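# Unclip both clips from the cell, leads left plugged

## Task

Remove both clips from the cell and set them down away from it, keeping the strips unbent and leaving the leads connected.

## Robot and tools

Robot: two 6-joint arms, left_arm and right_arm, each with a parallel two-finger gripper and a wrist camera. Cameras: cam_high (fixed, on a stand behind the arms), cam_left_wrist and cam_right_wrist, all 896x504. The scene frame has its origin at table-top height midway between the nominal bases, +x out over the table, +y toward left_arm, +z up. Arm names do not match image sides. Calibrated bases: left_arm at (+0.013, +0.308, 0) m, quat_wxyz (+1.000, 0, 0, -0.012); right_arm at (-0.012, -0.239, 0) m, quat_wxyz (+1.000, 0, 0, 0). Hand poses, targets and wrist-camera poses are reported in each arm's own base frame; fixed cameras and the table use the scene frame. Printed poses can be off by a few cm, more at long reach.

Row layout (used by execute_actions and move): one flat list of 14 numbers covering both arms, always all 14 even if one arm is idle. First 7 are left_arm, next 7 right_arm. Per arm: shoulder (joint2), elbow (joint3), waist (joint1), wrist pitch (joint4), wrist yaw (joint5), wrist roll (joint6), then gripper opening. Joint numbers are absolute target angles in radians, in the same order as Joint positions. Stated ranges: waist -2.880 to 2.880, shoulder 0.000 to 3.142, elbow 0.000 to 3.019, wrist pitch -1.693 to 1.571, wrist yaw -1.571 to 1.571, wrist roll -2.094 to 2.094. Real limits may differ by up to 0.084 rad; a target more than 0.084 past a stated end (and beyond the current angle) is refused; one past the real end is clipped and may report "joint sent to its limit". Opening is an absolute command from -1 (closed) to +1 (fully open, 0.094 m pad gap). Between the ends, the fingers go where grip_measured reads that value. To leave a gripper unchanged, resend its current command; 0 is a real command (half open).

execute_actions(actions, cameras): actions is a list of actions; each action is a table of up to 15 rows, one per 1/30 s step; a short table repeats its last row to fill 15 steps. Images return only when actions is empty or cameras requests them. Per-step limits: each joint target stays within a fixed lead of its measured angle (waist/shoulder 0.716, elbow 0.645, wrist pitch 0.69, yaw 1.84, roll 3.24 rad), and targets that would jump the gripper over 110 mm are scaled back, so far goals need several actions.

move(target, speed, blend, opening_speed, grip_force, blocking, cameras): drives all joints to absolute targets along joint-space paths (grippers trace curves, no obstacle avoidance). target is one 14-number row or a list of up to 15 rows sharing a 10 s budget. speed: rad/s for the joint with the longest travel, 0.01 to 12.57, default 0.5; one value or one per target. blend: rad, corner rounding for lists, default 0 (stop at each). opening_speed: rate of the opening command per second on the -1..+1 scale, at least 0.2; use it to close gently. grip_force: newtons per finger pad, 10 to 50 (50 = full), one value or one per arm; persists. blocking=false returns after about 0.5 s while the move continues; a new move replaces it. The result adds a move: line: done, off_target (resting more than 0.035 rad off), moving, held (a check withheld steps or clearance check stopped it) or fault; limits=held if steps were withheld. done does not mean no contact.

wait(seconds 0 to 10, cameras): let time pass holding commands; a running move continues. stop(cameras): brakes the running move. zoom_image(camera, region [x0,y0,x1,y1] pixels, at most 504x504): closer look at that camera's latest image. read_manual(section "licences"): licence texts only. finished_scene(scene): ends the current scene irreversibly; give its number.

Result lines: end_effector_position (m) and end_effector_quat_wxyz per arm, in its base frame; the point is between the pads about 1 cm behind the tips; fingers point along gripper +z and open along y. Joint positions / Joint velocities: six joints in row order (rad, rad/s) plus pad gap (m). "within noise" means still. Joint targets: what the joints are being driven to now; resend these to hold still. Tool commands: current gripper commands. grip_measured: opening on the command scale, reads up to about 2.5 mm wide when empty and narrower than a squeezed part. grip_effort_nm: averaged gripper motor effort, negative closing; not a pad force. Joint torques: drive output incl. arm weight, positive toward larger angle, noisy with offsets; numbers 2 and 4 wrap at ±28 N m. "joint command not followed" means the clearance check altered targets. MOTOR HOT appears at 85 °C; at 100 °C an OVER-TEMPERATURE FAULT drops that arm for 30-60 s, so avoid long stretched holds, loads or pushing into unreachable poses.

Gripping: pad force rises steeply after first touch and jumps to the force limit about 0.06 below the touch reading (more for small/round parts). Full squeeze is about 50-64 N per pad; close slowly and lower grip_force on delicate items like the strips. Release by commanding well above grip_measured.

Avoid: bending the strips or pulling the leads out; dropping parts or letting go while they move; anything falling off the table or being left off it; hard hits on fixed or heavy items; fast contacts or targets pressed deep past contact; any collision or press between the two arms, including one gripper closing on the other's fingers. The scene runs on while you think, and a running move keeps going.

Each tool is called in YAML: its name, and indented under it one key for each argument.

## Session

execute_actions:
  actions: []

Scene clock: 0.00 s.
left_arm: end_effector_position=(+0.7314, -0.4477, +0.2551) grip_measured=+1.000 grip_effort_nm=n/a end_effector_quat_wxyz=(+0.427, +0.298, +0.832, +0.191) | right_arm: end_effector_position=(+0.5099, -0.2220, +0.1411) grip_measured=+1.000 grip_effort_nm=n/a end_effector_quat_wxyz=(+0.348, +0.462, +0.815, -0.042)
Joint names: [shoulder, elbow, waist, wrist pitch, wrist yaw, wrist roll]
Joint positions: left_arm=[2.238 2.284 -0.662 -0.789 -0.59 0.291 0.094] | right_arm=[1.501 0.999 -0.353 -0.373 0.184 0.611 0.094]
Joint velocities: within noise
Joint torques (N m): no reading
Heat: left arm: hottest shoulder 28 °C; right arm: hottest wrist pitch 30 °C.
Joint targets: left_arm=[2.232 2.316 -0.662 -0.784 -0.590 0.291] | right_arm=[1.493 1.030 -0.353 -0.367 0.184 0.611]
Tool commands: left_gripper/opening=+1.0 right_gripper/opening=+1.0

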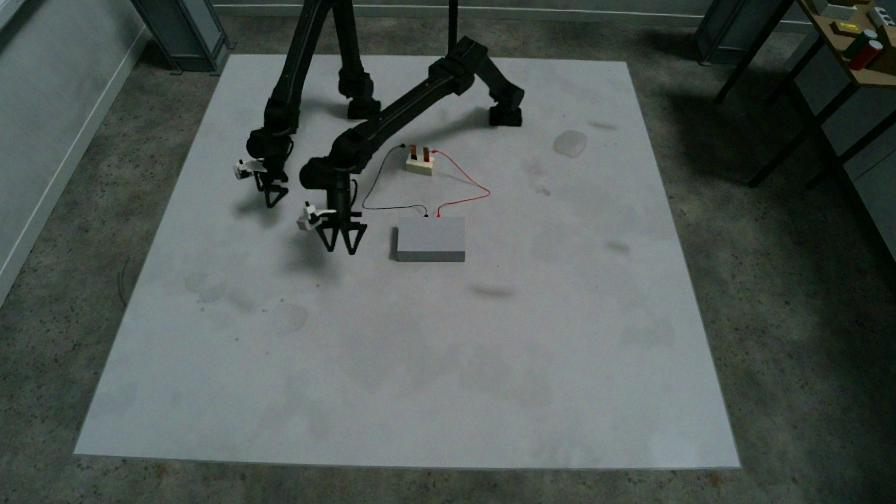

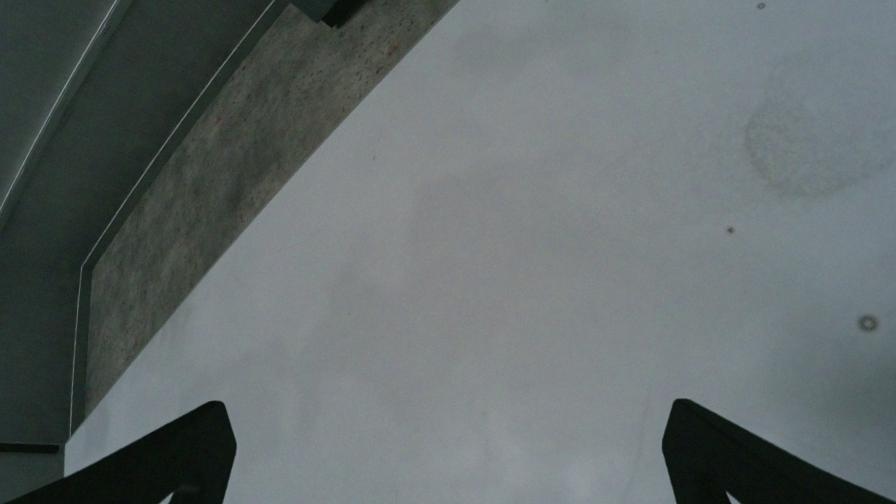

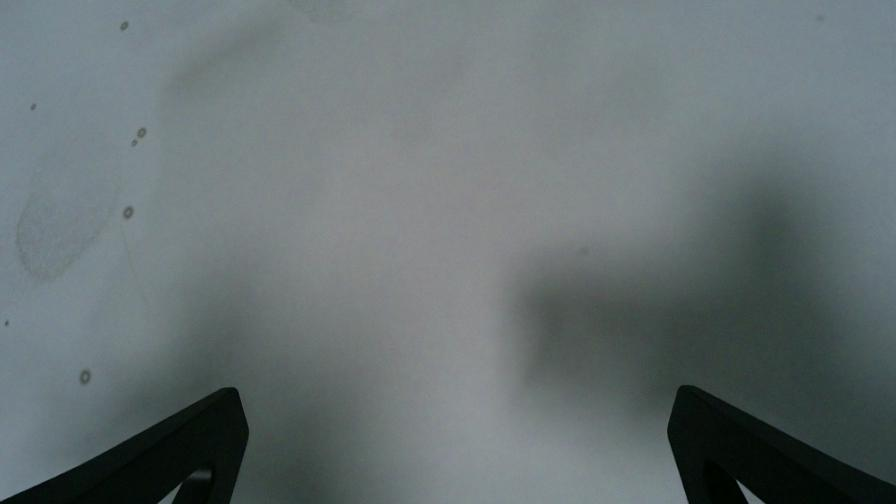

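zoom_image:
  camera: "cam_high"
  region: [350, 130, 510, 270]

zoom_image:
  camera: "cam_high"
  region: [395, 138, 450, 182]

Scaled by 3.150.

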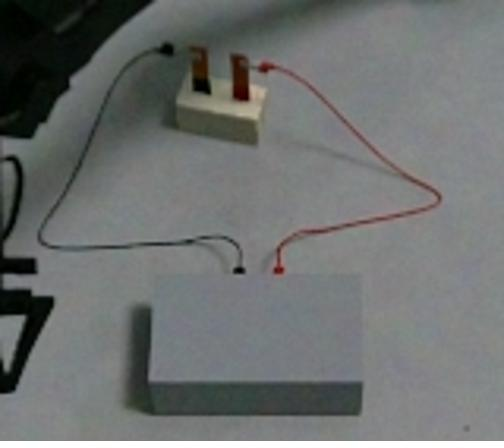

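Scaled by 9.164.

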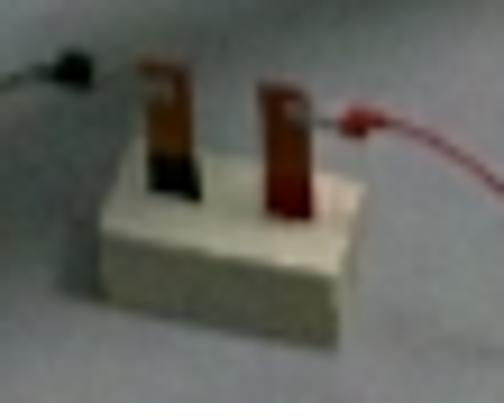

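move:
  target: [1.593,1.566,-0.828,-1.544,0,0,1,1.501,0.999,-0.6,-0.373,0.184,0.611,1]
  speed: 0.7
  cameras: ["all"]

Scene clock: 3.33 s.
left_arm: end_effector_position=(+0.3273, -0.3554, +0.2446) grip_measured=+1.000 grip_effort_nm=-0.01 end_effector_quat_wxyz=(+0.001, +0.406, +0.914, +0.001) | right_arm: end_effector_position=(+0.4432, -0.3358, +0.1411) grip_measured=+1.000 grip_effort_nm=0.00 end_effector_quat_wxyz=(+0.341, +0.555, +0.754, -0.083)
Joint names: [shoulder, elbow, waist, wrist pitch, wrist yaw, wrist roll]
Joint positions: left_arm=[1.601 1.564 -0.826 -1.532 -0.002 0.011 0.094] | right_arm=[1.501 0.999 -0.59 -0.373 0.184 0.611 0.094]
Joint torques (N m): left_arm=[-16.03 8.47 -0.38 -0.02 0.17 -0.15] | right_arm=[-16.73 10.14 -1.08 1.58 0.14 -0.02]
Heat: left arm: hottest shoulder 29 °C; right arm: hottest wrist pitch 30 °C.
Joint targets: left_arm=[1.593 1.566 -0.828 -1.544 0.000 0.000] | right_arm=[1.501 0.999 -0.600 -0.373 0.184 0.611]
move: done

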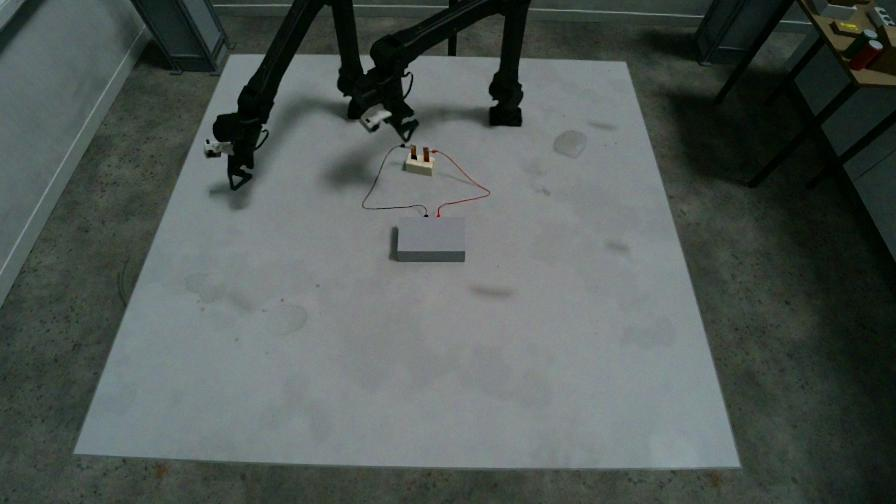

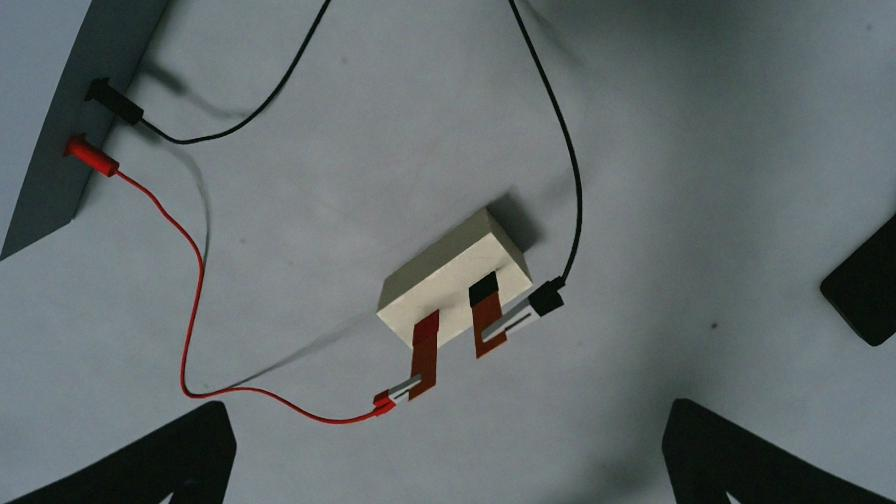

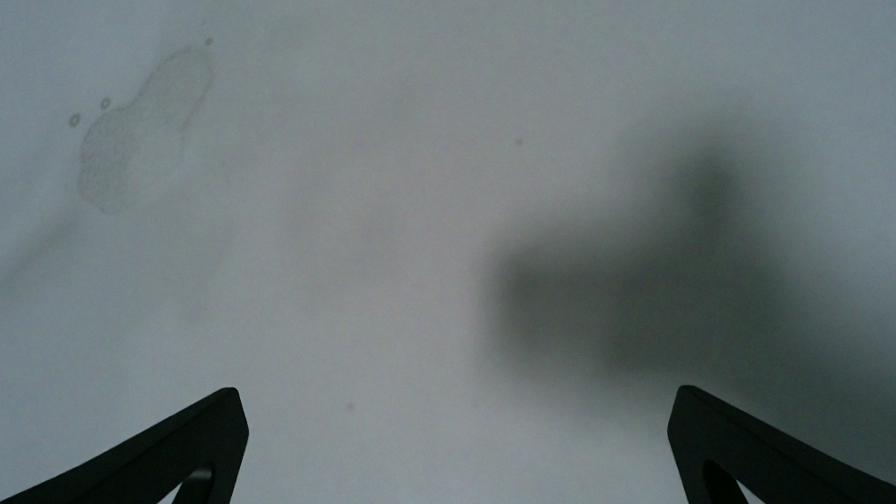

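zoom_image:
  camera: "cam_left_wrist"
  region: [340, 180, 620, 440]

Scaled by 1.800.

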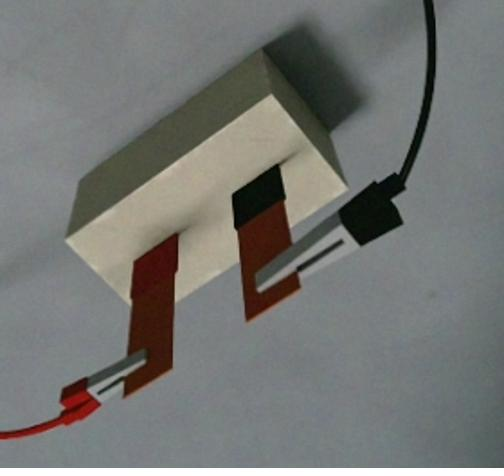

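zoom_image:
  camera: "cam_left_wrist"
  region: [460, 260, 580, 370]

zoom_image:
  camera: "cam_left_wrist"
  region: [350, 330, 460, 430]

zoom_image:
  camera: "cam_high"
  region: [395, 138, 450, 182]

Scaled by 4.200.

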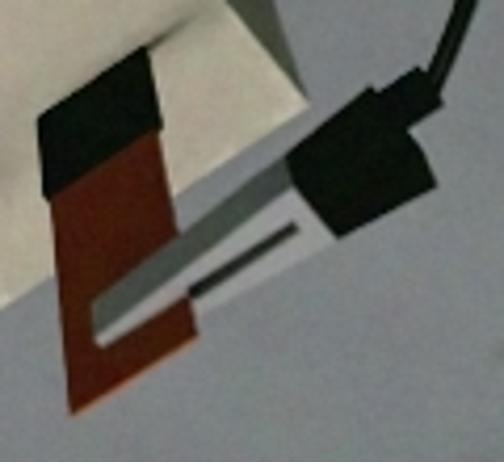

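Scaled by 4.582.

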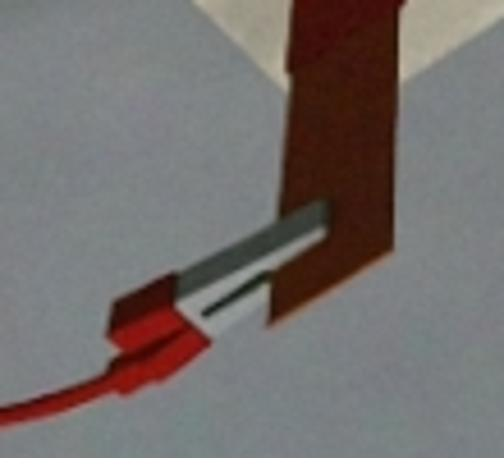

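Scaled by 9.164.

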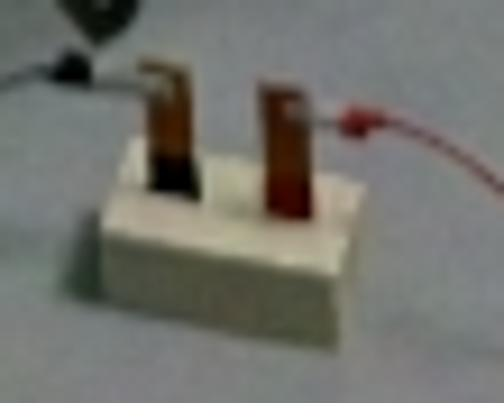

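move:
  target:
    - [1.593,1.566,-0.35,-1.544,0,0,1,1.501,1.2,-0.6,-0.9,0,0,1]
    - [1.593,1.566,-0.35,-1.544,0,0,1,1.410,1.178,0.561,-1.339,0,0,1]
  speed: 0.8
  blend: 0.1
  cameras: ["all"]

Scene clock: 7.17 s.
left_arm: end_effector_position=(+0.4544, -0.1643, +0.2446) grip_measured=+1.000 grip_effort_nm=-0.01 end_effector_quat_wxyz=(+0.000, +0.177, +0.984, +0.000) | right_arm: end_effector_position=(+0.3311, +0.2062, +0.1552) grip_measured=+1.000 grip_effort_nm=0.00 end_effector_quat_wxyz=(-0.026, -0.271, +0.962, -0.007)
Joint names: [shoulder, elbow, waist, wrist pitch, wrist yaw, wrist roll]
Joint positions: left_arm=[1.601 1.564 -0.346 -1.532 0 0.009 0.094] | right_arm=[1.436 1.138 0.558 -1.327 -0.001 0.008 0.094]
Joint torques (N m): left_arm=[-16.09 8.49 -0.67 -0.05 0.09 -0.13] | right_arm=[-17.96 13.18 0.38 -0.09 0.01 -0.09]
Heat: left arm: hottest shoulder 29 °C; right arm: hottest wrist pitch 30 °C.
Joint targets: left_arm=[1.593 1.566 -0.350 -1.544 0.000 0.000] | right_arm=[1.410 1.178 0.561 -1.339 0.000 0.000]
move: off_target (right_arm); right_arm: the elbow is farthest, 0.040 rad from its target

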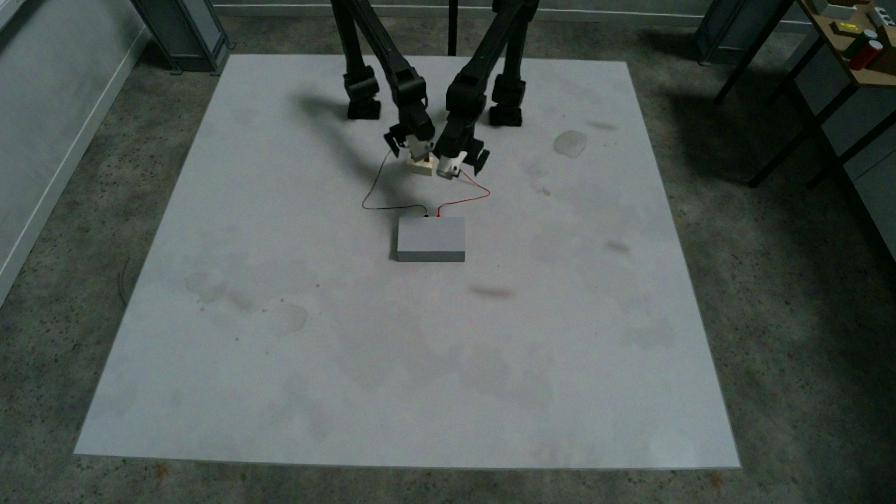

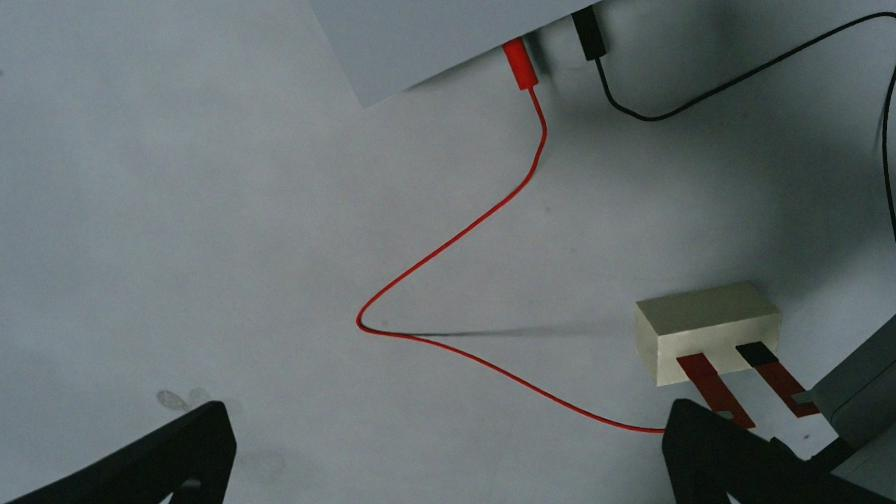

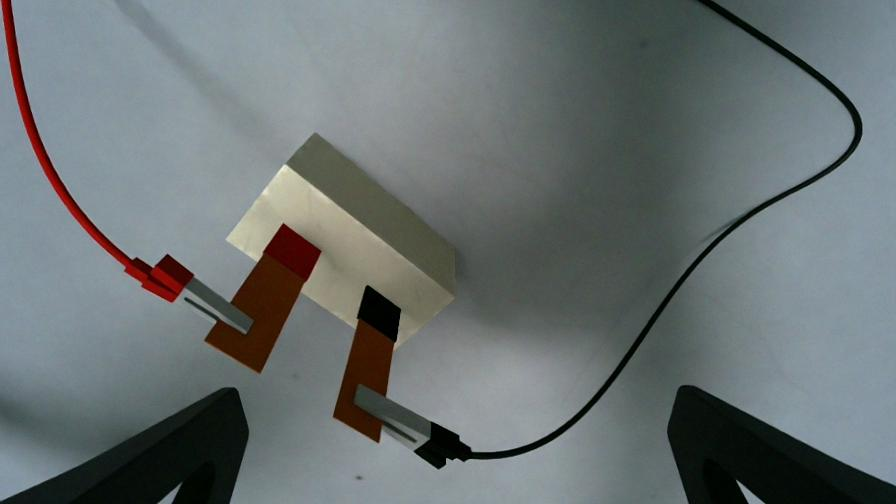

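move:
  target: [1.593,1.566,-0.15,-1.544,0,0,1,1.215,1.049,0.572,-1.35,0,-0.824,1]
  speed: 0.5
  cameras: ["all"]

Scene clock: 10.80 s.
left_arm: end_effector_position=(+0.4774, -0.0749, +0.2446) grip_measured=+1.000 grip_effort_nm=-0.01 end_effector_quat_wxyz=(+0.000, +0.082, +0.997, +0.000) | right_arm: end_effector_position=(+0.2955, +0.1842, +0.1916) grip_measured=+1.000 grip_effort_nm=0.00 end_effector_quat_wxyz=(+0.022, -0.633, +0.773, -0.003)
Joint names: [shoulder, elbow, waist, wrist pitch, wrist yaw, wrist roll]
Joint positions: left_arm=[1.601 1.564 -0.154 -1.532 0 0.009 0.094] | right_arm=[1.237 1.049 0.558 -1.339 -0.001 -0.814 0.094]
Joint torques (N m): left_arm=[-16.09 8.49 0.09 -0.05 0.08 -0.13] | right_arm=[-14.21 9.98 1.55 0.17 -0.02 -0.1]
Heat: left arm: hottest shoulder 29 °C; right arm: hottest wrist pitch 30 °C.
Joint targets: left_arm=[1.593 1.566 -0.150 -1.544 0.000 0.000] | right_arm=[1.215 1.049 0.572 -1.350 0.000 -0.824]
move: done

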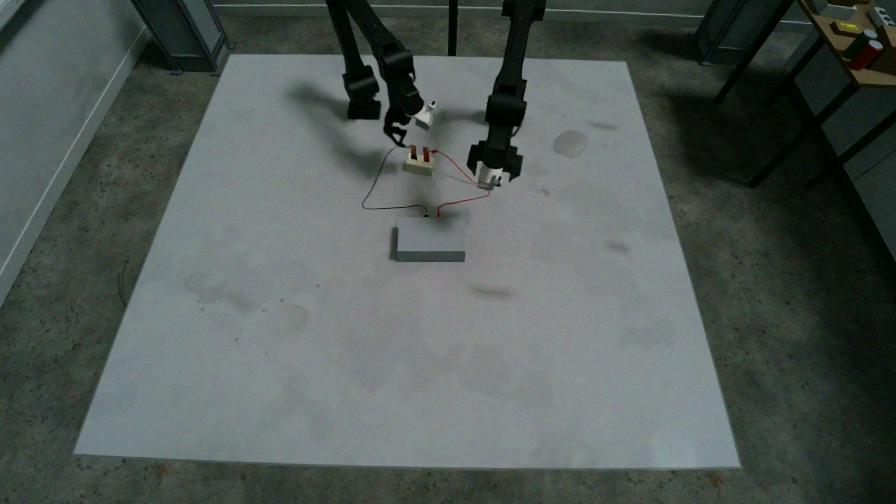

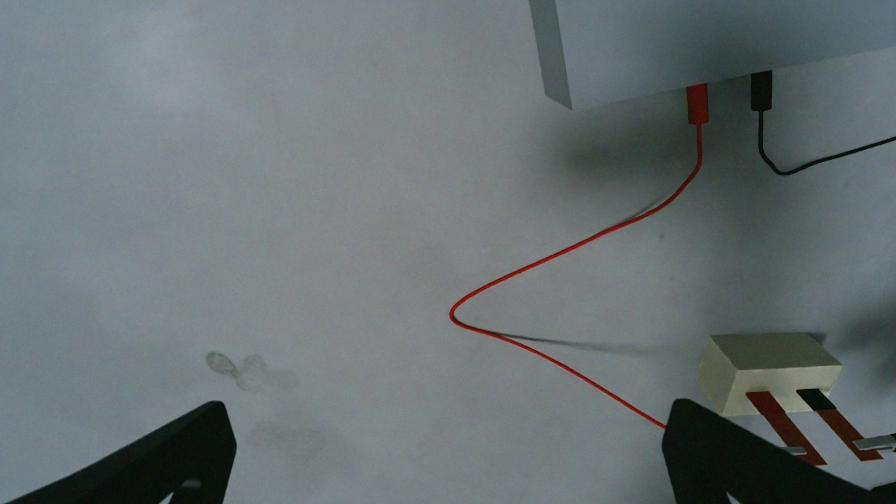

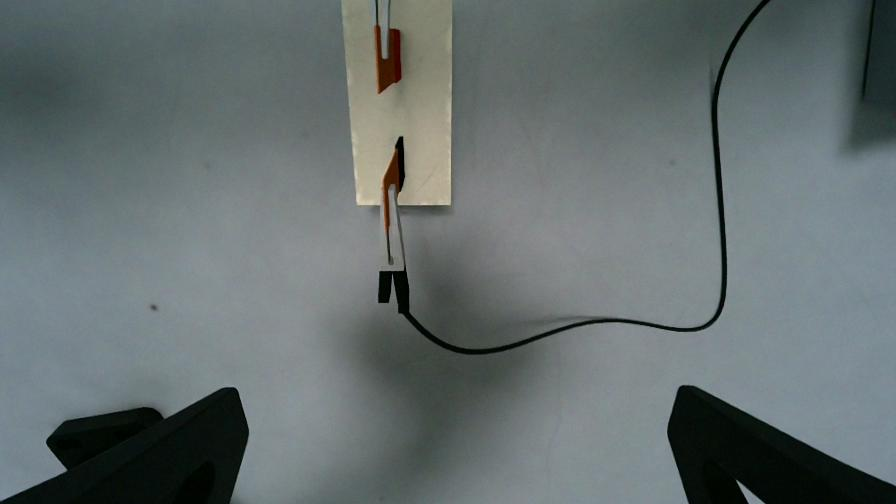

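move:
  target: [1.593,1.566,-0.15,-1.544,0,0,1,1.211,0.955,0.575,-1.297,0,-0.832,1]
  speed: 0.3
  cameras: ["cam_right_wrist"]

Scene clock: 12.23 s.
left_arm: end_effector_position=(+0.4774, -0.0749, +0.2446) grip_measured=+1.000 grip_effort_nm=-0.01 end_effector_quat_wxyz=(+0.000, +0.082, +0.997, +0.000) | right_arm: end_effector_position=(+0.2735, +0.1715, +0.1566) grip_measured=+1.000 grip_effort_nm=0.00 end_effector_quat_wxyz=(-0.011, -0.638, +0.770, +0.002)
Joint names: [shoulder, elbow, waist, wrist pitch, wrist yaw, wrist roll]
Joint positions: left_arm=[1.601 1.564 -0.154 -1.532 0 0.009 0.094] | right_arm=[1.235 0.954 0.561 -1.311 -0.001 -0.822 0.094]
Joint torques (N m): left_arm=[-16.09 8.47 0.09 -0.05 0.08 -0.13] | right_arm=[-13.16 9.72 1.44 0.99 -0.01 -0.06]
Heat: left arm: hottest shoulder 29 °C; right arm: hottest wrist pitch 30 °C.
Joint targets: left_arm=[1.593 1.566 -0.150 -1.544 0.000 0.000] | right_arm=[1.211 0.955 0.575 -1.297 0.000 -0.832]
move: done
Images, in order (width x height): cam_right_wrist 896x504.

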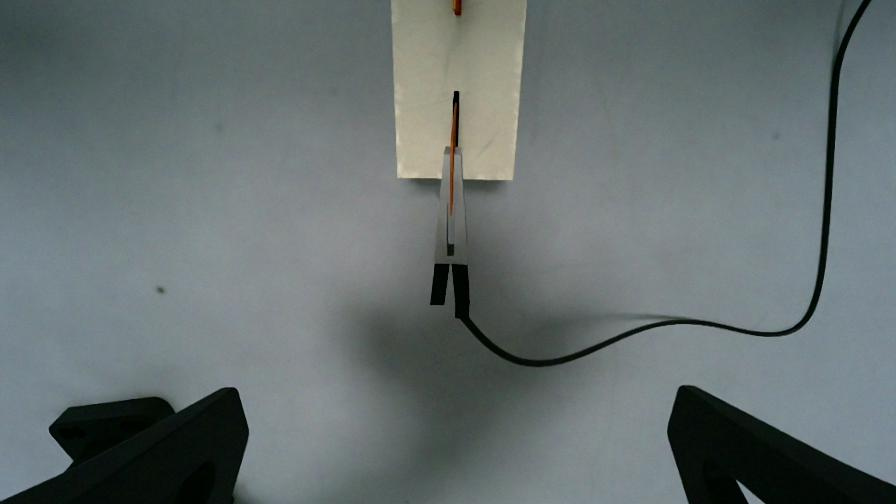

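move:
  target: [1.593,1.566,-0.15,-1.544,0,0,1,1.228,0.909,0.587,-1.214,0,-0.831,1]
  speed: 0.2
  cameras: ["cam_right_wrist"]

Scene clock: 13.40 s.
left_arm: end_effector_position=(+0.4774, -0.0749, +0.2446) grip_measured=+1.000 grip_effort_nm=-0.01 end_effector_quat_wxyz=(+0.000, +0.082, +0.997, +0.000) | right_arm: end_effector_position=(+0.2751, +0.1765, +0.1400) grip_measured=+1.000 grip_effort_nm=0.00 end_effector_quat_wxyz=(+0.008, -0.642, +0.767, -0.001)
Joint names: [shoulder, elbow, waist, wrist pitch, wrist yaw, wrist roll]
Joint positions: left_arm=[1.601 1.564 -0.154 -1.532 0 0.009 0.094] | right_arm=[1.235 0.908 0.571 -1.228 -0.001 -0.822 0.094]
Joint torques (N m): left_arm=[-16.03 8.49 0.09 -0.05 0.08 -0.13] | right_arm=[-11.63 9.78 1.96 1.1 -0.01 -0.06]
Heat: left arm: hottest shoulder 29 °C; right arm: hottest wrist pitch 30 °C.
Joint targets: left_arm=[1.593 1.566 -0.150 -1.544 0.000 0.000] | right_arm=[1.228 0.909 0.587 -1.214 0.000 -0.831]
move: done
Images, in order (width x height): cam_right_wrist 896x504.

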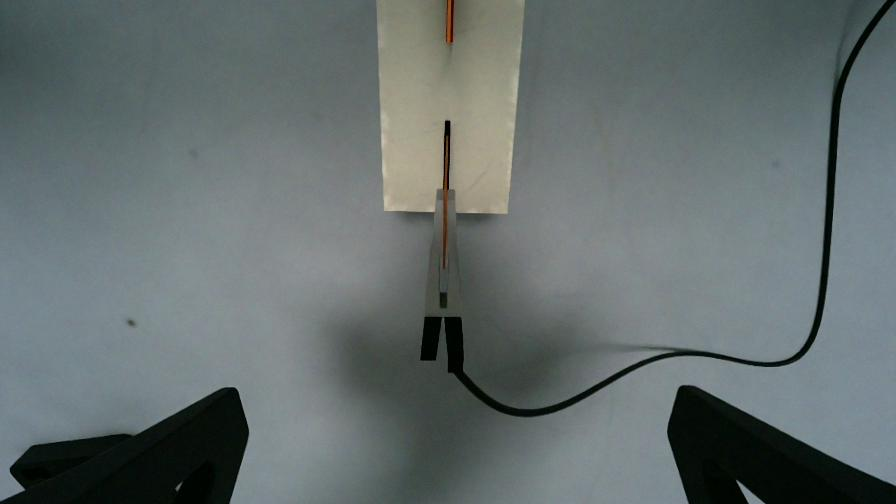

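move:
  target: [1.593,1.566,-0.15,-1.544,0,0,1,1.257,0.883,0.602,-1.175,0,-0.819,1]
  speed: 0.15
  cameras: ["cam_right_wrist"]

Scene clock: 14.60 s.
left_arm: end_effector_position=(+0.4774, -0.0749, +0.2446) grip_measured=+1.000 grip_effort_nm=-0.01 end_effector_quat_wxyz=(+0.000, +0.082, +0.997, +0.000) | right_arm: end_effector_position=(+0.2723, +0.1805, +0.1278) grip_measured=+1.000 grip_effort_nm=0.00 end_effector_quat_wxyz=(+0.010, -0.648, +0.762, -0.001)
Joint names: [shoulder, elbow, waist, wrist pitch, wrist yaw, wrist roll]
Joint positions: left_arm=[1.601 1.564 -0.154 -1.532 0 0.009 0.094] | right_arm=[1.244 0.883 0.587 -1.19 -0.001 -0.822 0.094]
Joint torques (N m): left_arm=[-16.21 8.49 0.09 -0.03 0.08 -0.13] | right_arm=[-10.34 9.47 1.2 1.09 0 0.1]
Heat: left arm: hottest shoulder 29 °C; right arm: hottest wrist pitch 30 °C.
Joint targets: left_arm=[1.593 1.566 -0.150 -1.544 0.000 0.000] | right_arm=[1.257 0.883 0.602 -1.175 0.000 -0.819]
move: done
Images, in order (width x height): cam_right_wrist 896x504.

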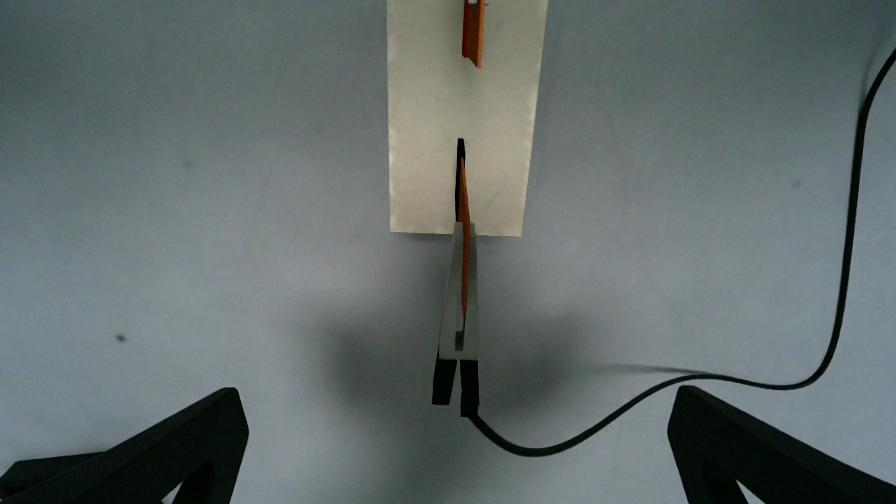

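move:
  target: [1.593,1.566,-0.15,-1.544,0,0,1,1.271,0.871,0.605,-1.152,0,-0.816,1]
  speed: 0.1
  cameras: ["cam_right_wrist"]

Scene clock: 15.67 s.
left_arm: end_effector_position=(+0.4774, -0.0749, +0.2446) grip_measured=+1.000 grip_effort_nm=-0.01 end_effector_quat_wxyz=(+0.000, +0.082, +0.997, +0.000) | right_arm: end_effector_position=(+0.2726, +0.1818, +0.1194) grip_measured=+1.000 grip_effort_nm=0.00 end_effector_quat_wxyz=(+0.008, -0.649, +0.761, -0.001)
Joint names: [shoulder, elbow, waist, wrist pitch, wrist yaw, wrist roll]
Joint positions: left_arm=[1.601 1.564 -0.154 -1.532 0 0.009 0.094] | right_arm=[1.258 0.87 0.589 -1.166 -0.001 -0.822 0.094]
Joint torques (N m): left_arm=[-16.09 8.49 0.03 -0.05 0.08 -0.14] | right_arm=[-9.88 9.58 1.49 1.14 -0.02 0.1]
Heat: left arm: hottest elbow 30 °C; right arm: hottest wrist pitch 30 °C.
Joint targets: left_arm=[1.593 1.566 -0.150 -1.544 0.000 0.000] | right_arm=[1.271 0.871 0.605 -1.152 0.000 -0.816]
move: done
Images, in order (width x height): cam_right_wrist 896x504.

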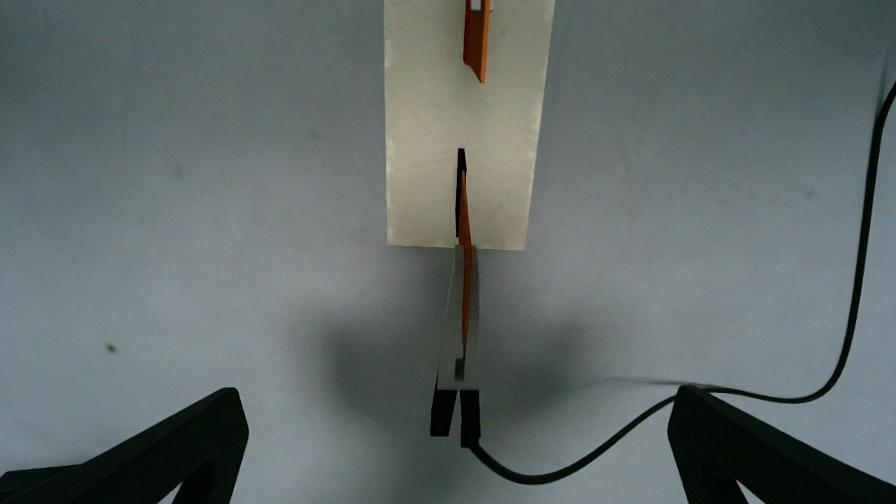

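move:
  target:
    - [1.593,1.566,-0.15,-1.544,0,0,1,1.276,0.861,0.605,-1.137,0,-0.816,1]
    - [1.593,1.566,-0.15,-1.544,0,0,1,1.276,0.861,0.605,-1.137,0,-0.816,-0.5]
  speed: 0.1
  opening_speed: 1
  grip_force: [50,15]
  cameras: ["cam_right_wrist"]

Scene clock: 23.17 s.
left_arm: end_effector_position=(+0.4774, -0.0749, +0.2446) grip_measured=+1.000 grip_effort_nm=-0.01 end_effector_quat_wxyz=(+0.000, +0.082, +0.997, +0.000) | right_arm: end_effector_position=(+0.2725, +0.1818, +0.1146) grip_measured=-0.079 grip_effort_nm=-0.14 end_effector_quat_wxyz=(+0.009, -0.649, +0.761, -0.001)
Joint names: [shoulder, elbow, waist, wrist pitch, wrist yaw, wrist roll]
Joint positions: left_arm=[1.601 1.564 -0.154 -1.532 0 0.009 0.094] | right_arm=[1.263 0.861 0.589 -1.151 -0.001 -0.822 0.043]
Joint velocities: left_arm=[within noise] | right_arm=[-0.005 -0.007 -0.015 -0.017 -0.007 -0.037 -0.009]
Joint torques (N m): left_arm=[-16.03 8.5 0.09 -0.05 0.08 -0.13] | right_arm=[-10.11 9.36 1.55 1.07 -0.05 0.09]
Heat: left arm: hottest elbow 30 °C; right arm: hottest wrist pitch 30 °C.
Joint targets: left_arm=[1.593 1.566 -0.150 -1.544 0.000 0.000] | right_arm=[1.276 0.861 0.605 -1.137 0.000 -0.816]
grip_force (N): 50, 15
move: moving (right_arm; no rest 5 s after the path's end)
Images, in order (width x height): cam_right_wrist 896x504.

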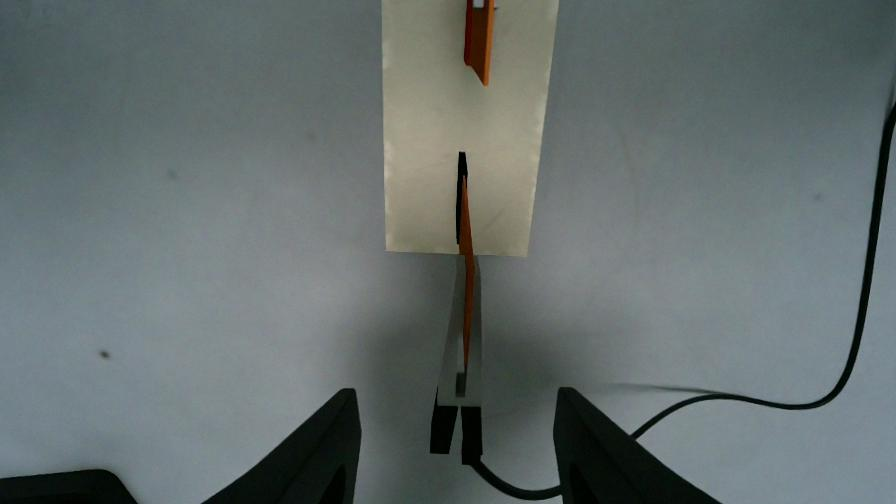

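move:
  target: [1.593,1.566,-0.15,-1.544,0,0,1,1.276,0.861,0.605,-1.137,0,-0.816,-0.6]
  opening_speed: 1
  grip_force: [50,35]
  cameras: ["cam_right_wrist"]

Scene clock: 24.67 s.
left_arm: end_effector_position=(+0.4774, -0.0749, +0.2446) grip_measured=+1.000 grip_effort_nm=-0.01 end_effector_quat_wxyz=(+0.000, +0.082, +0.997, +0.000) | right_arm: end_effector_position=(+0.2725, +0.1818, +0.1146) grip_measured=-0.597 grip_effort_nm=-0.14 end_effector_quat_wxyz=(+0.009, -0.649, +0.761, -0.001)
Joint names: [shoulder, elbow, waist, wrist pitch, wrist yaw, wrist roll]
Joint positions: left_arm=[1.601 1.564 -0.154 -1.532 0 0.009 0.094] | right_arm=[1.263 0.861 0.589 -1.151 -0.001 -0.822 0.019]
Joint torques (N m): left_arm=[-16.09 8.47 0.09 -0.05 0.08 -0.13] | right_arm=[-9.58 9.32 1.85 1.14 -0.05 0.12]
Heat: left arm: hottest elbow 31 °C; right arm: hottest wrist pitch 30 °C.
Joint targets: left_arm=[1.593 1.566 -0.150 -1.544 0.000 0.000] | right_arm=[1.276 0.861 0.605 -1.137 0.000 -0.816]
grip_force (N): 50, 35
move: done
Images, in order (width x height): cam_right_wrist 896x504.

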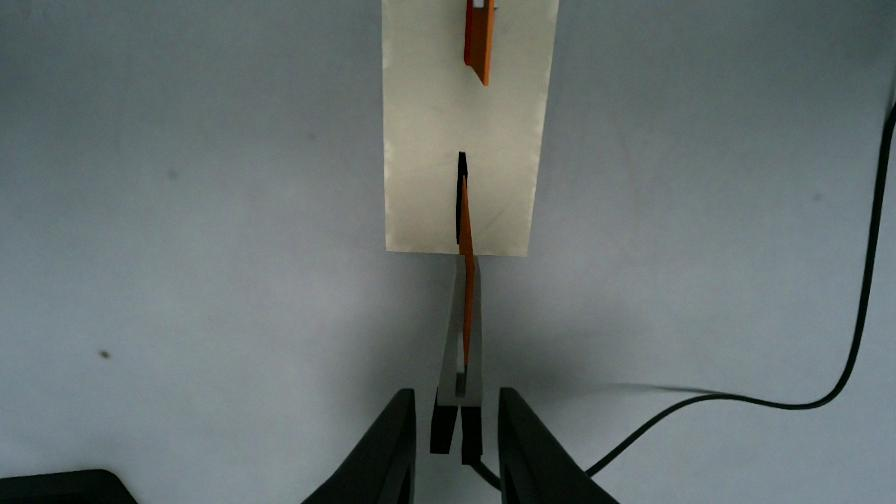

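move:
  target: [1.593,1.566,-0.15,-1.544,0,0,1,1.276,0.861,0.605,-1.137,0,-0.816,-0.78]
  opening_speed: 0.3
  grip_force: [50,35]
  cameras: ["cam_right_wrist"]

zoom_image:
  camera: "cam_right_wrist"
  region: [380, 200, 540, 504]

Scene clock: 25.70 s.
left_arm: end_effector_position=(+0.4774, -0.0749, +0.2446) grip_measured=+1.000 grip_effort_nm=-0.01 end_effector_quat_wxyz=(+0.000, +0.082, +0.997, +0.000) | right_arm: end_effector_position=(+0.2725, +0.1818, +0.1146) grip_measured=-0.774 grip_effort_nm=-0.30 end_effector_quat_wxyz=(+0.009, -0.649, +0.761, -0.001)
Joint names: [shoulder, elbow, waist, wrist pitch, wrist yaw, wrist roll]
Joint positions: left_arm=[1.601 1.564 -0.154 -1.532 0 0.009 0.094] | right_arm=[1.263 0.861 0.589 -1.151 -0.001 -0.822 0.011]
Joint torques (N m): left_arm=[-16.15 8.5 0.09 -0.05 0.08 -0.13] | right_arm=[-10.05 9.24 2.08 1.18 -0.04 0.09]
Heat: left arm: hottest elbow 31 °C; right arm: hottest wrist pitch 30 °C.
Joint targets: left_arm=[1.593 1.566 -0.150 -1.544 0.000 0.000] | right_arm=[1.276 0.861 0.605 -1.137 0.000 -0.816]
grip_force (N): 50, 35
move: done
Images, in order (width x height): cam_right_wrist 896x504.

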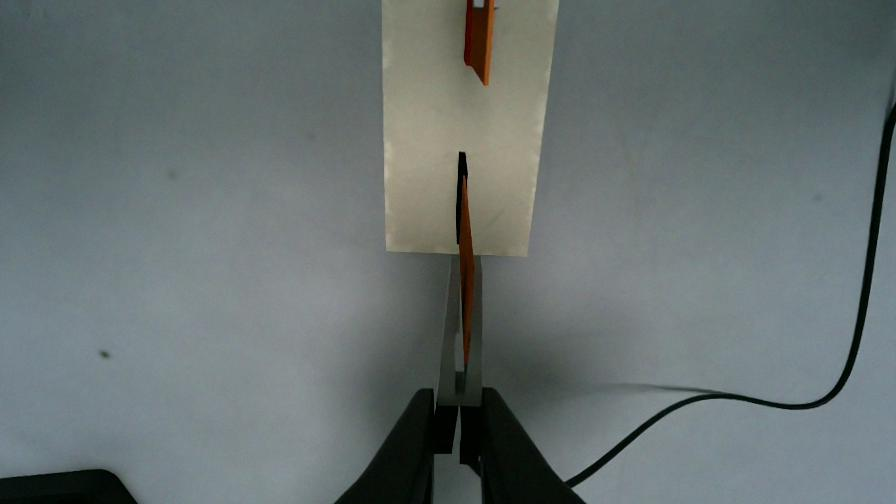

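Scaled by 1.658.

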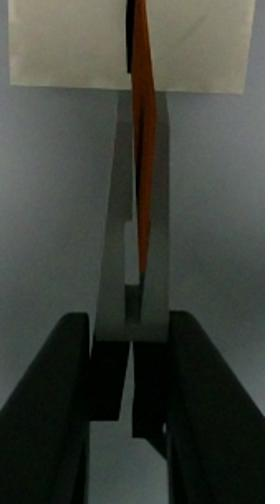

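move:
  target: [1.593,1.566,-0.15,-1.544,0,0,1,1.276,0.861,0.605,-1.137,0,-0.816,-0.84]
  opening_speed: 0.2
  cameras: ["cam_right_wrist"]

zoom_image:
  camera: "cam_right_wrist"
  region: [380, 200, 540, 504]

Scene clock: 26.40 s.
left_arm: end_effector_position=(+0.4774, -0.0749, +0.2446) grip_measured=+1.000 grip_effort_nm=-0.01 end_effector_quat_wxyz=(+0.000, +0.082, +0.997, +0.000) | right_arm: end_effector_position=(+0.2725, +0.1818, +0.1146) grip_measured=-0.834 grip_effort_nm=-0.69 end_effector_quat_wxyz=(+0.009, -0.649, +0.761, -0.001)
Joint names: [shoulder, elbow, waist, wrist pitch, wrist yaw, wrist roll]
Joint positions: left_arm=[1.601 1.564 -0.154 -1.532 0 0.009 0.094] | right_arm=[1.263 0.861 0.589 -1.151 -0.001 -0.822 0.008]
Joint torques (N m): left_arm=[-16.15 8.49 0.09 -0.03 0.08 -0.13] | right_arm=[-10.4 9.32 1.44 1.03 0.01 0.13]
Heat: left arm: hottest elbow 31 °C; right arm: hottest wrist pitch 30 °C.
Joint targets: left_arm=[1.593 1.566 -0.150 -1.544 0.000 0.000] | right_arm=[1.276 0.861 0.605 -1.137 0.000 -0.816]
grip_force (N): 50, 35
move: done
Images, in order (width x height): cam_right_wrist 896x504.

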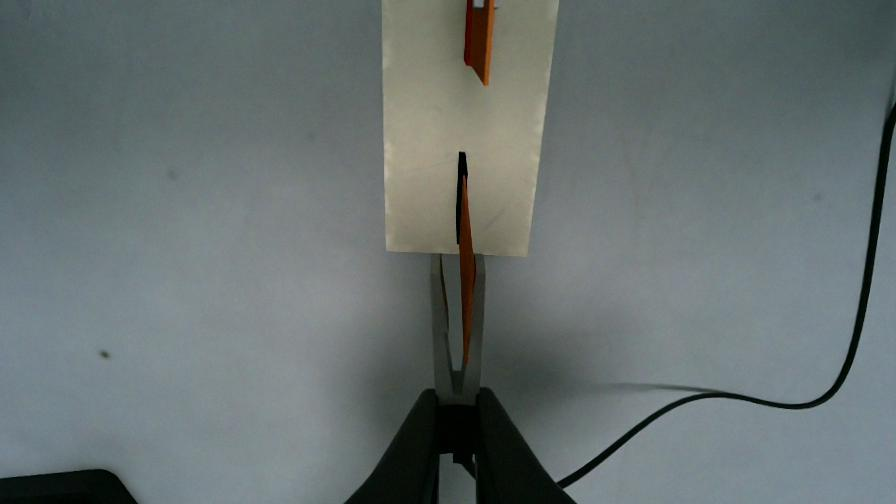

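Scaled by 1.658.

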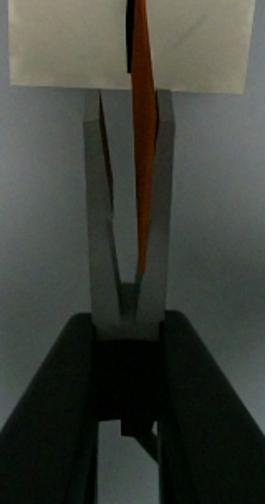

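move:
  target: [1.593,1.566,-0.15,-1.544,0,0,1,1.254,0.861,0.582,-1.151,0,-0.825,-0.86]
  speed: 0.05
  cameras: ["cam_right_wrist"]

zoom_image:
  camera: "cam_right_wrist"
  region: [380, 200, 540, 504]

Scene clock: 27.67 s.
left_arm: end_effector_position=(+0.4774, -0.0749, +0.2446) grip_measured=+1.000 grip_effort_nm=-0.01 end_effector_quat_wxyz=(+0.000, +0.082, +0.997, +0.000) | right_arm: end_effector_position=(+0.2725, +0.1818, +0.1146) grip_measured=-0.836 grip_effort_nm=-0.75 end_effector_quat_wxyz=(+0.009, -0.649, +0.761, -0.001)
Joint names: [shoulder, elbow, waist, wrist pitch, wrist yaw, wrist roll]
Joint positions: left_arm=[1.601 1.564 -0.154 -1.532 0 0.009 0.094] | right_arm=[1.263 0.861 0.589 -1.151 -0.001 -0.822 0.008]
Joint torques (N m): left_arm=[-16.03 8.49 0.09 -0.05 0.08 -0.13] | right_arm=[-12.16 9.32 -0.38 0.69 -0.02 0.01]
Heat: left arm: hottest elbow 31 °C; right arm: hottest wrist pitch 30 °C.
Joint targets: left_arm=[1.593 1.566 -0.150 -1.544 0.000 0.000] | right_arm=[1.254 0.861 0.582 -1.151 0.000 -0.825]
grip_force (N): 50, 35
move: done
Images, in order (width x height): cam_right_wrist 896x504.

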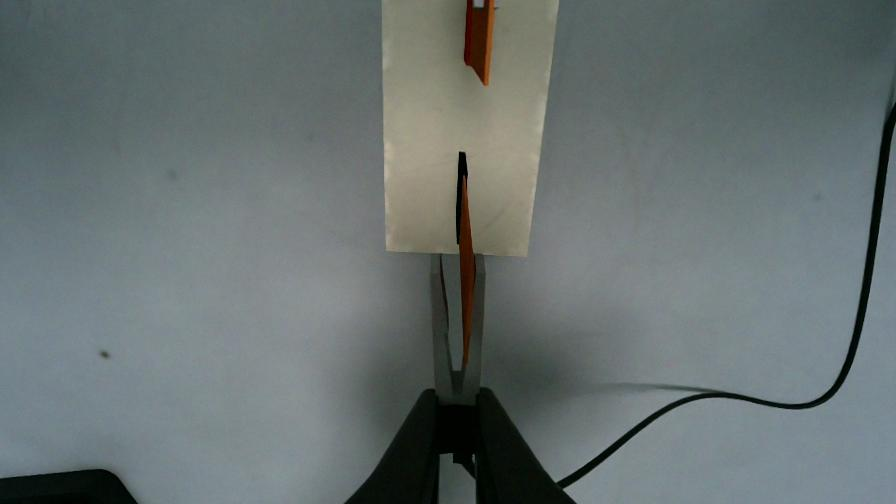

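Scaled by 1.658.

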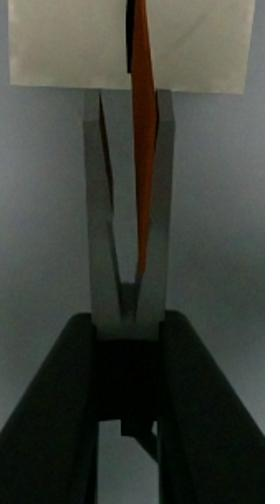

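move:
  target: [1.593,1.566,-0.15,-1.544,0,0,1,1.237,0.855,0.561,-1.162,0,-0.839,-0.86]
  speed: 0.05
  cameras: ["cam_right_wrist"]

zoom_image:
  camera: "cam_right_wrist"
  region: [380, 200, 540, 504]

Scene clock: 28.70 s.
left_arm: end_effector_position=(+0.4774, -0.0749, +0.2446) grip_measured=+1.000 grip_effort_nm=-0.01 end_effector_quat_wxyz=(+0.000, +0.082, +0.997, +0.000) | right_arm: end_effector_position=(+0.2728, +0.1769, +0.1129) grip_measured=-0.836 grip_effort_nm=-0.75 end_effector_quat_wxyz=(+0.006, -0.646, +0.763, -0.001)
Joint names: [shoulder, elbow, waist, wrist pitch, wrist yaw, wrist roll]
Joint positions: left_arm=[1.601 1.564 -0.154 -1.532 0 0.009 0.094] | right_arm=[1.261 0.855 0.576 -1.151 -0.001 -0.829 0.008]
Joint torques (N m): left_arm=[-16.09 8.5 0.09 -0.03 0.08 -0.13] | right_arm=[-13.92 9.55 -1.44 0.13 -0.02 -0.07]
Heat: left arm: hottest elbow 31 °C; right arm: hottest wrist pitch 30 °C.
Joint targets: left_arm=[1.593 1.566 -0.150 -1.544 0.000 0.000] | right_arm=[1.237 0.855 0.561 -1.162 0.000 -0.839]
grip_force (N): 50, 35
move: done
Images, in order (width x height): cam_right_wrist 896x504.

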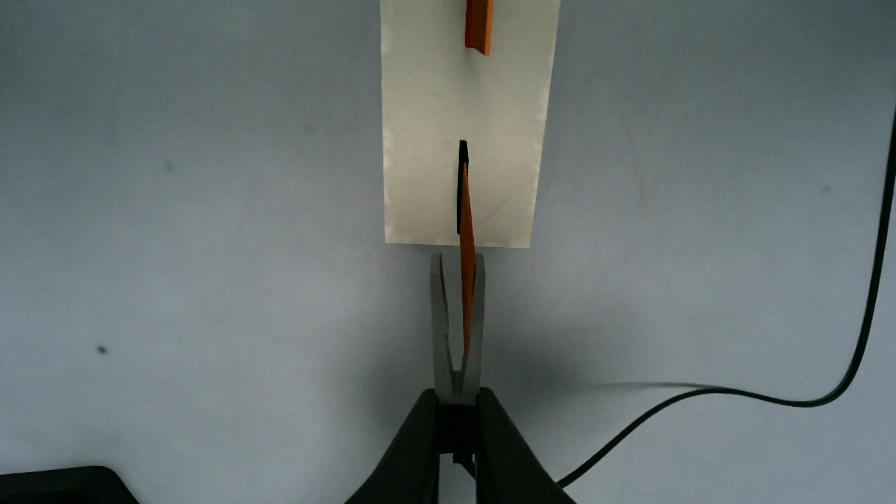

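Scaled by 1.658.

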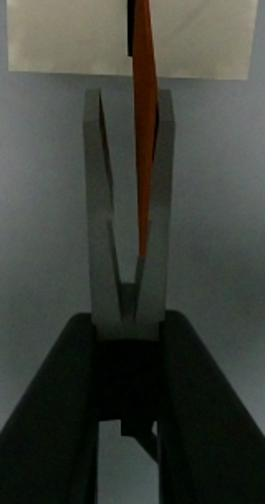

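move:
  target: [1.593,1.566,-0.15,-1.544,0,0,1,1.2208,0.8454,0.540,-1.1646,0,-0.863,-0.86]
  speed: 0.05
  cameras: ["cam_right_wrist"]

zoom_image:
  camera: "cam_right_wrist"
  region: [380, 200, 540, 504]

Scene clock: 30.00 s.
left_arm: end_effector_position=(+0.4774, -0.0749, +0.2446) grip_measured=+1.000 grip_effort_nm=-0.01 end_effector_quat_wxyz=(+0.000, +0.082, +0.997, +0.000) | right_arm: end_effector_position=(+0.2736, +0.1694, +0.1147) grip_measured=-0.836 grip_effort_nm=-0.75 end_effector_quat_wxyz=(+0.010, -0.647, +0.762, -0.001)
Joint names: [shoulder, elbow, waist, wrist pitch, wrist yaw, wrist roll]
Joint positions: left_arm=[1.601 1.564 -0.154 -1.532 0 0.009 0.094] | right_arm=[1.244 0.846 0.555 -1.151 -0.001 -0.853 0.008]
Joint torques (N m): left_arm=[-16.09 8.5 0.09 -0.05 0.08 -0.13] | right_arm=[-13.33 9.42 -1.14 -0.01 -0.03 -0.1]
Heat: left arm: hottest elbow 31 °C; right arm: hottest wrist pitch 30 °C.
Joint targets: left_arm=[1.593 1.566 -0.150 -1.544 0.000 0.000] | right_arm=[1.221 0.846 0.540 -1.165 0.000 -0.863]
grip_force (N): 50, 35
move: done
Images, in order (width x height): cam_right_wrist 896x504.

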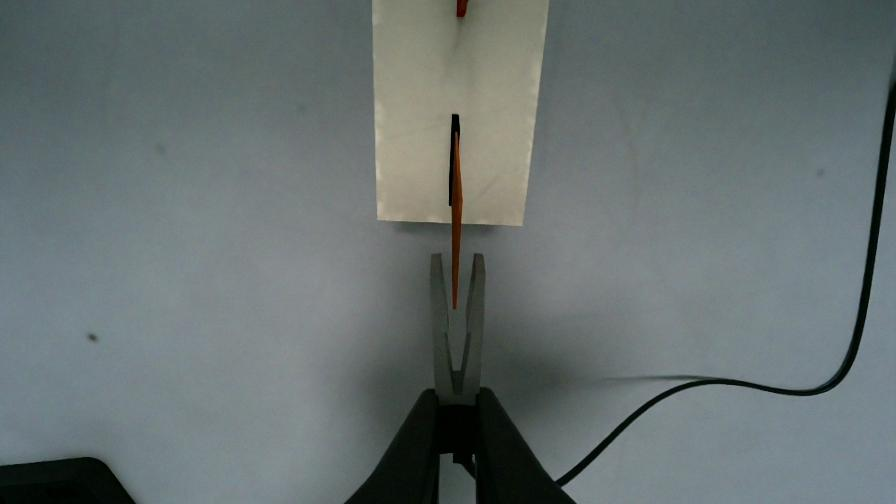

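Scaled by 1.658.

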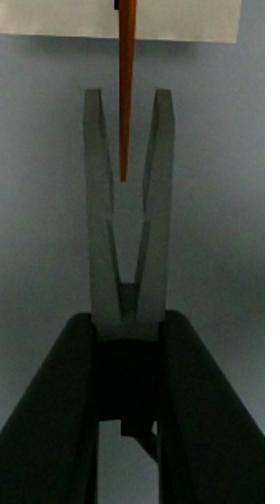

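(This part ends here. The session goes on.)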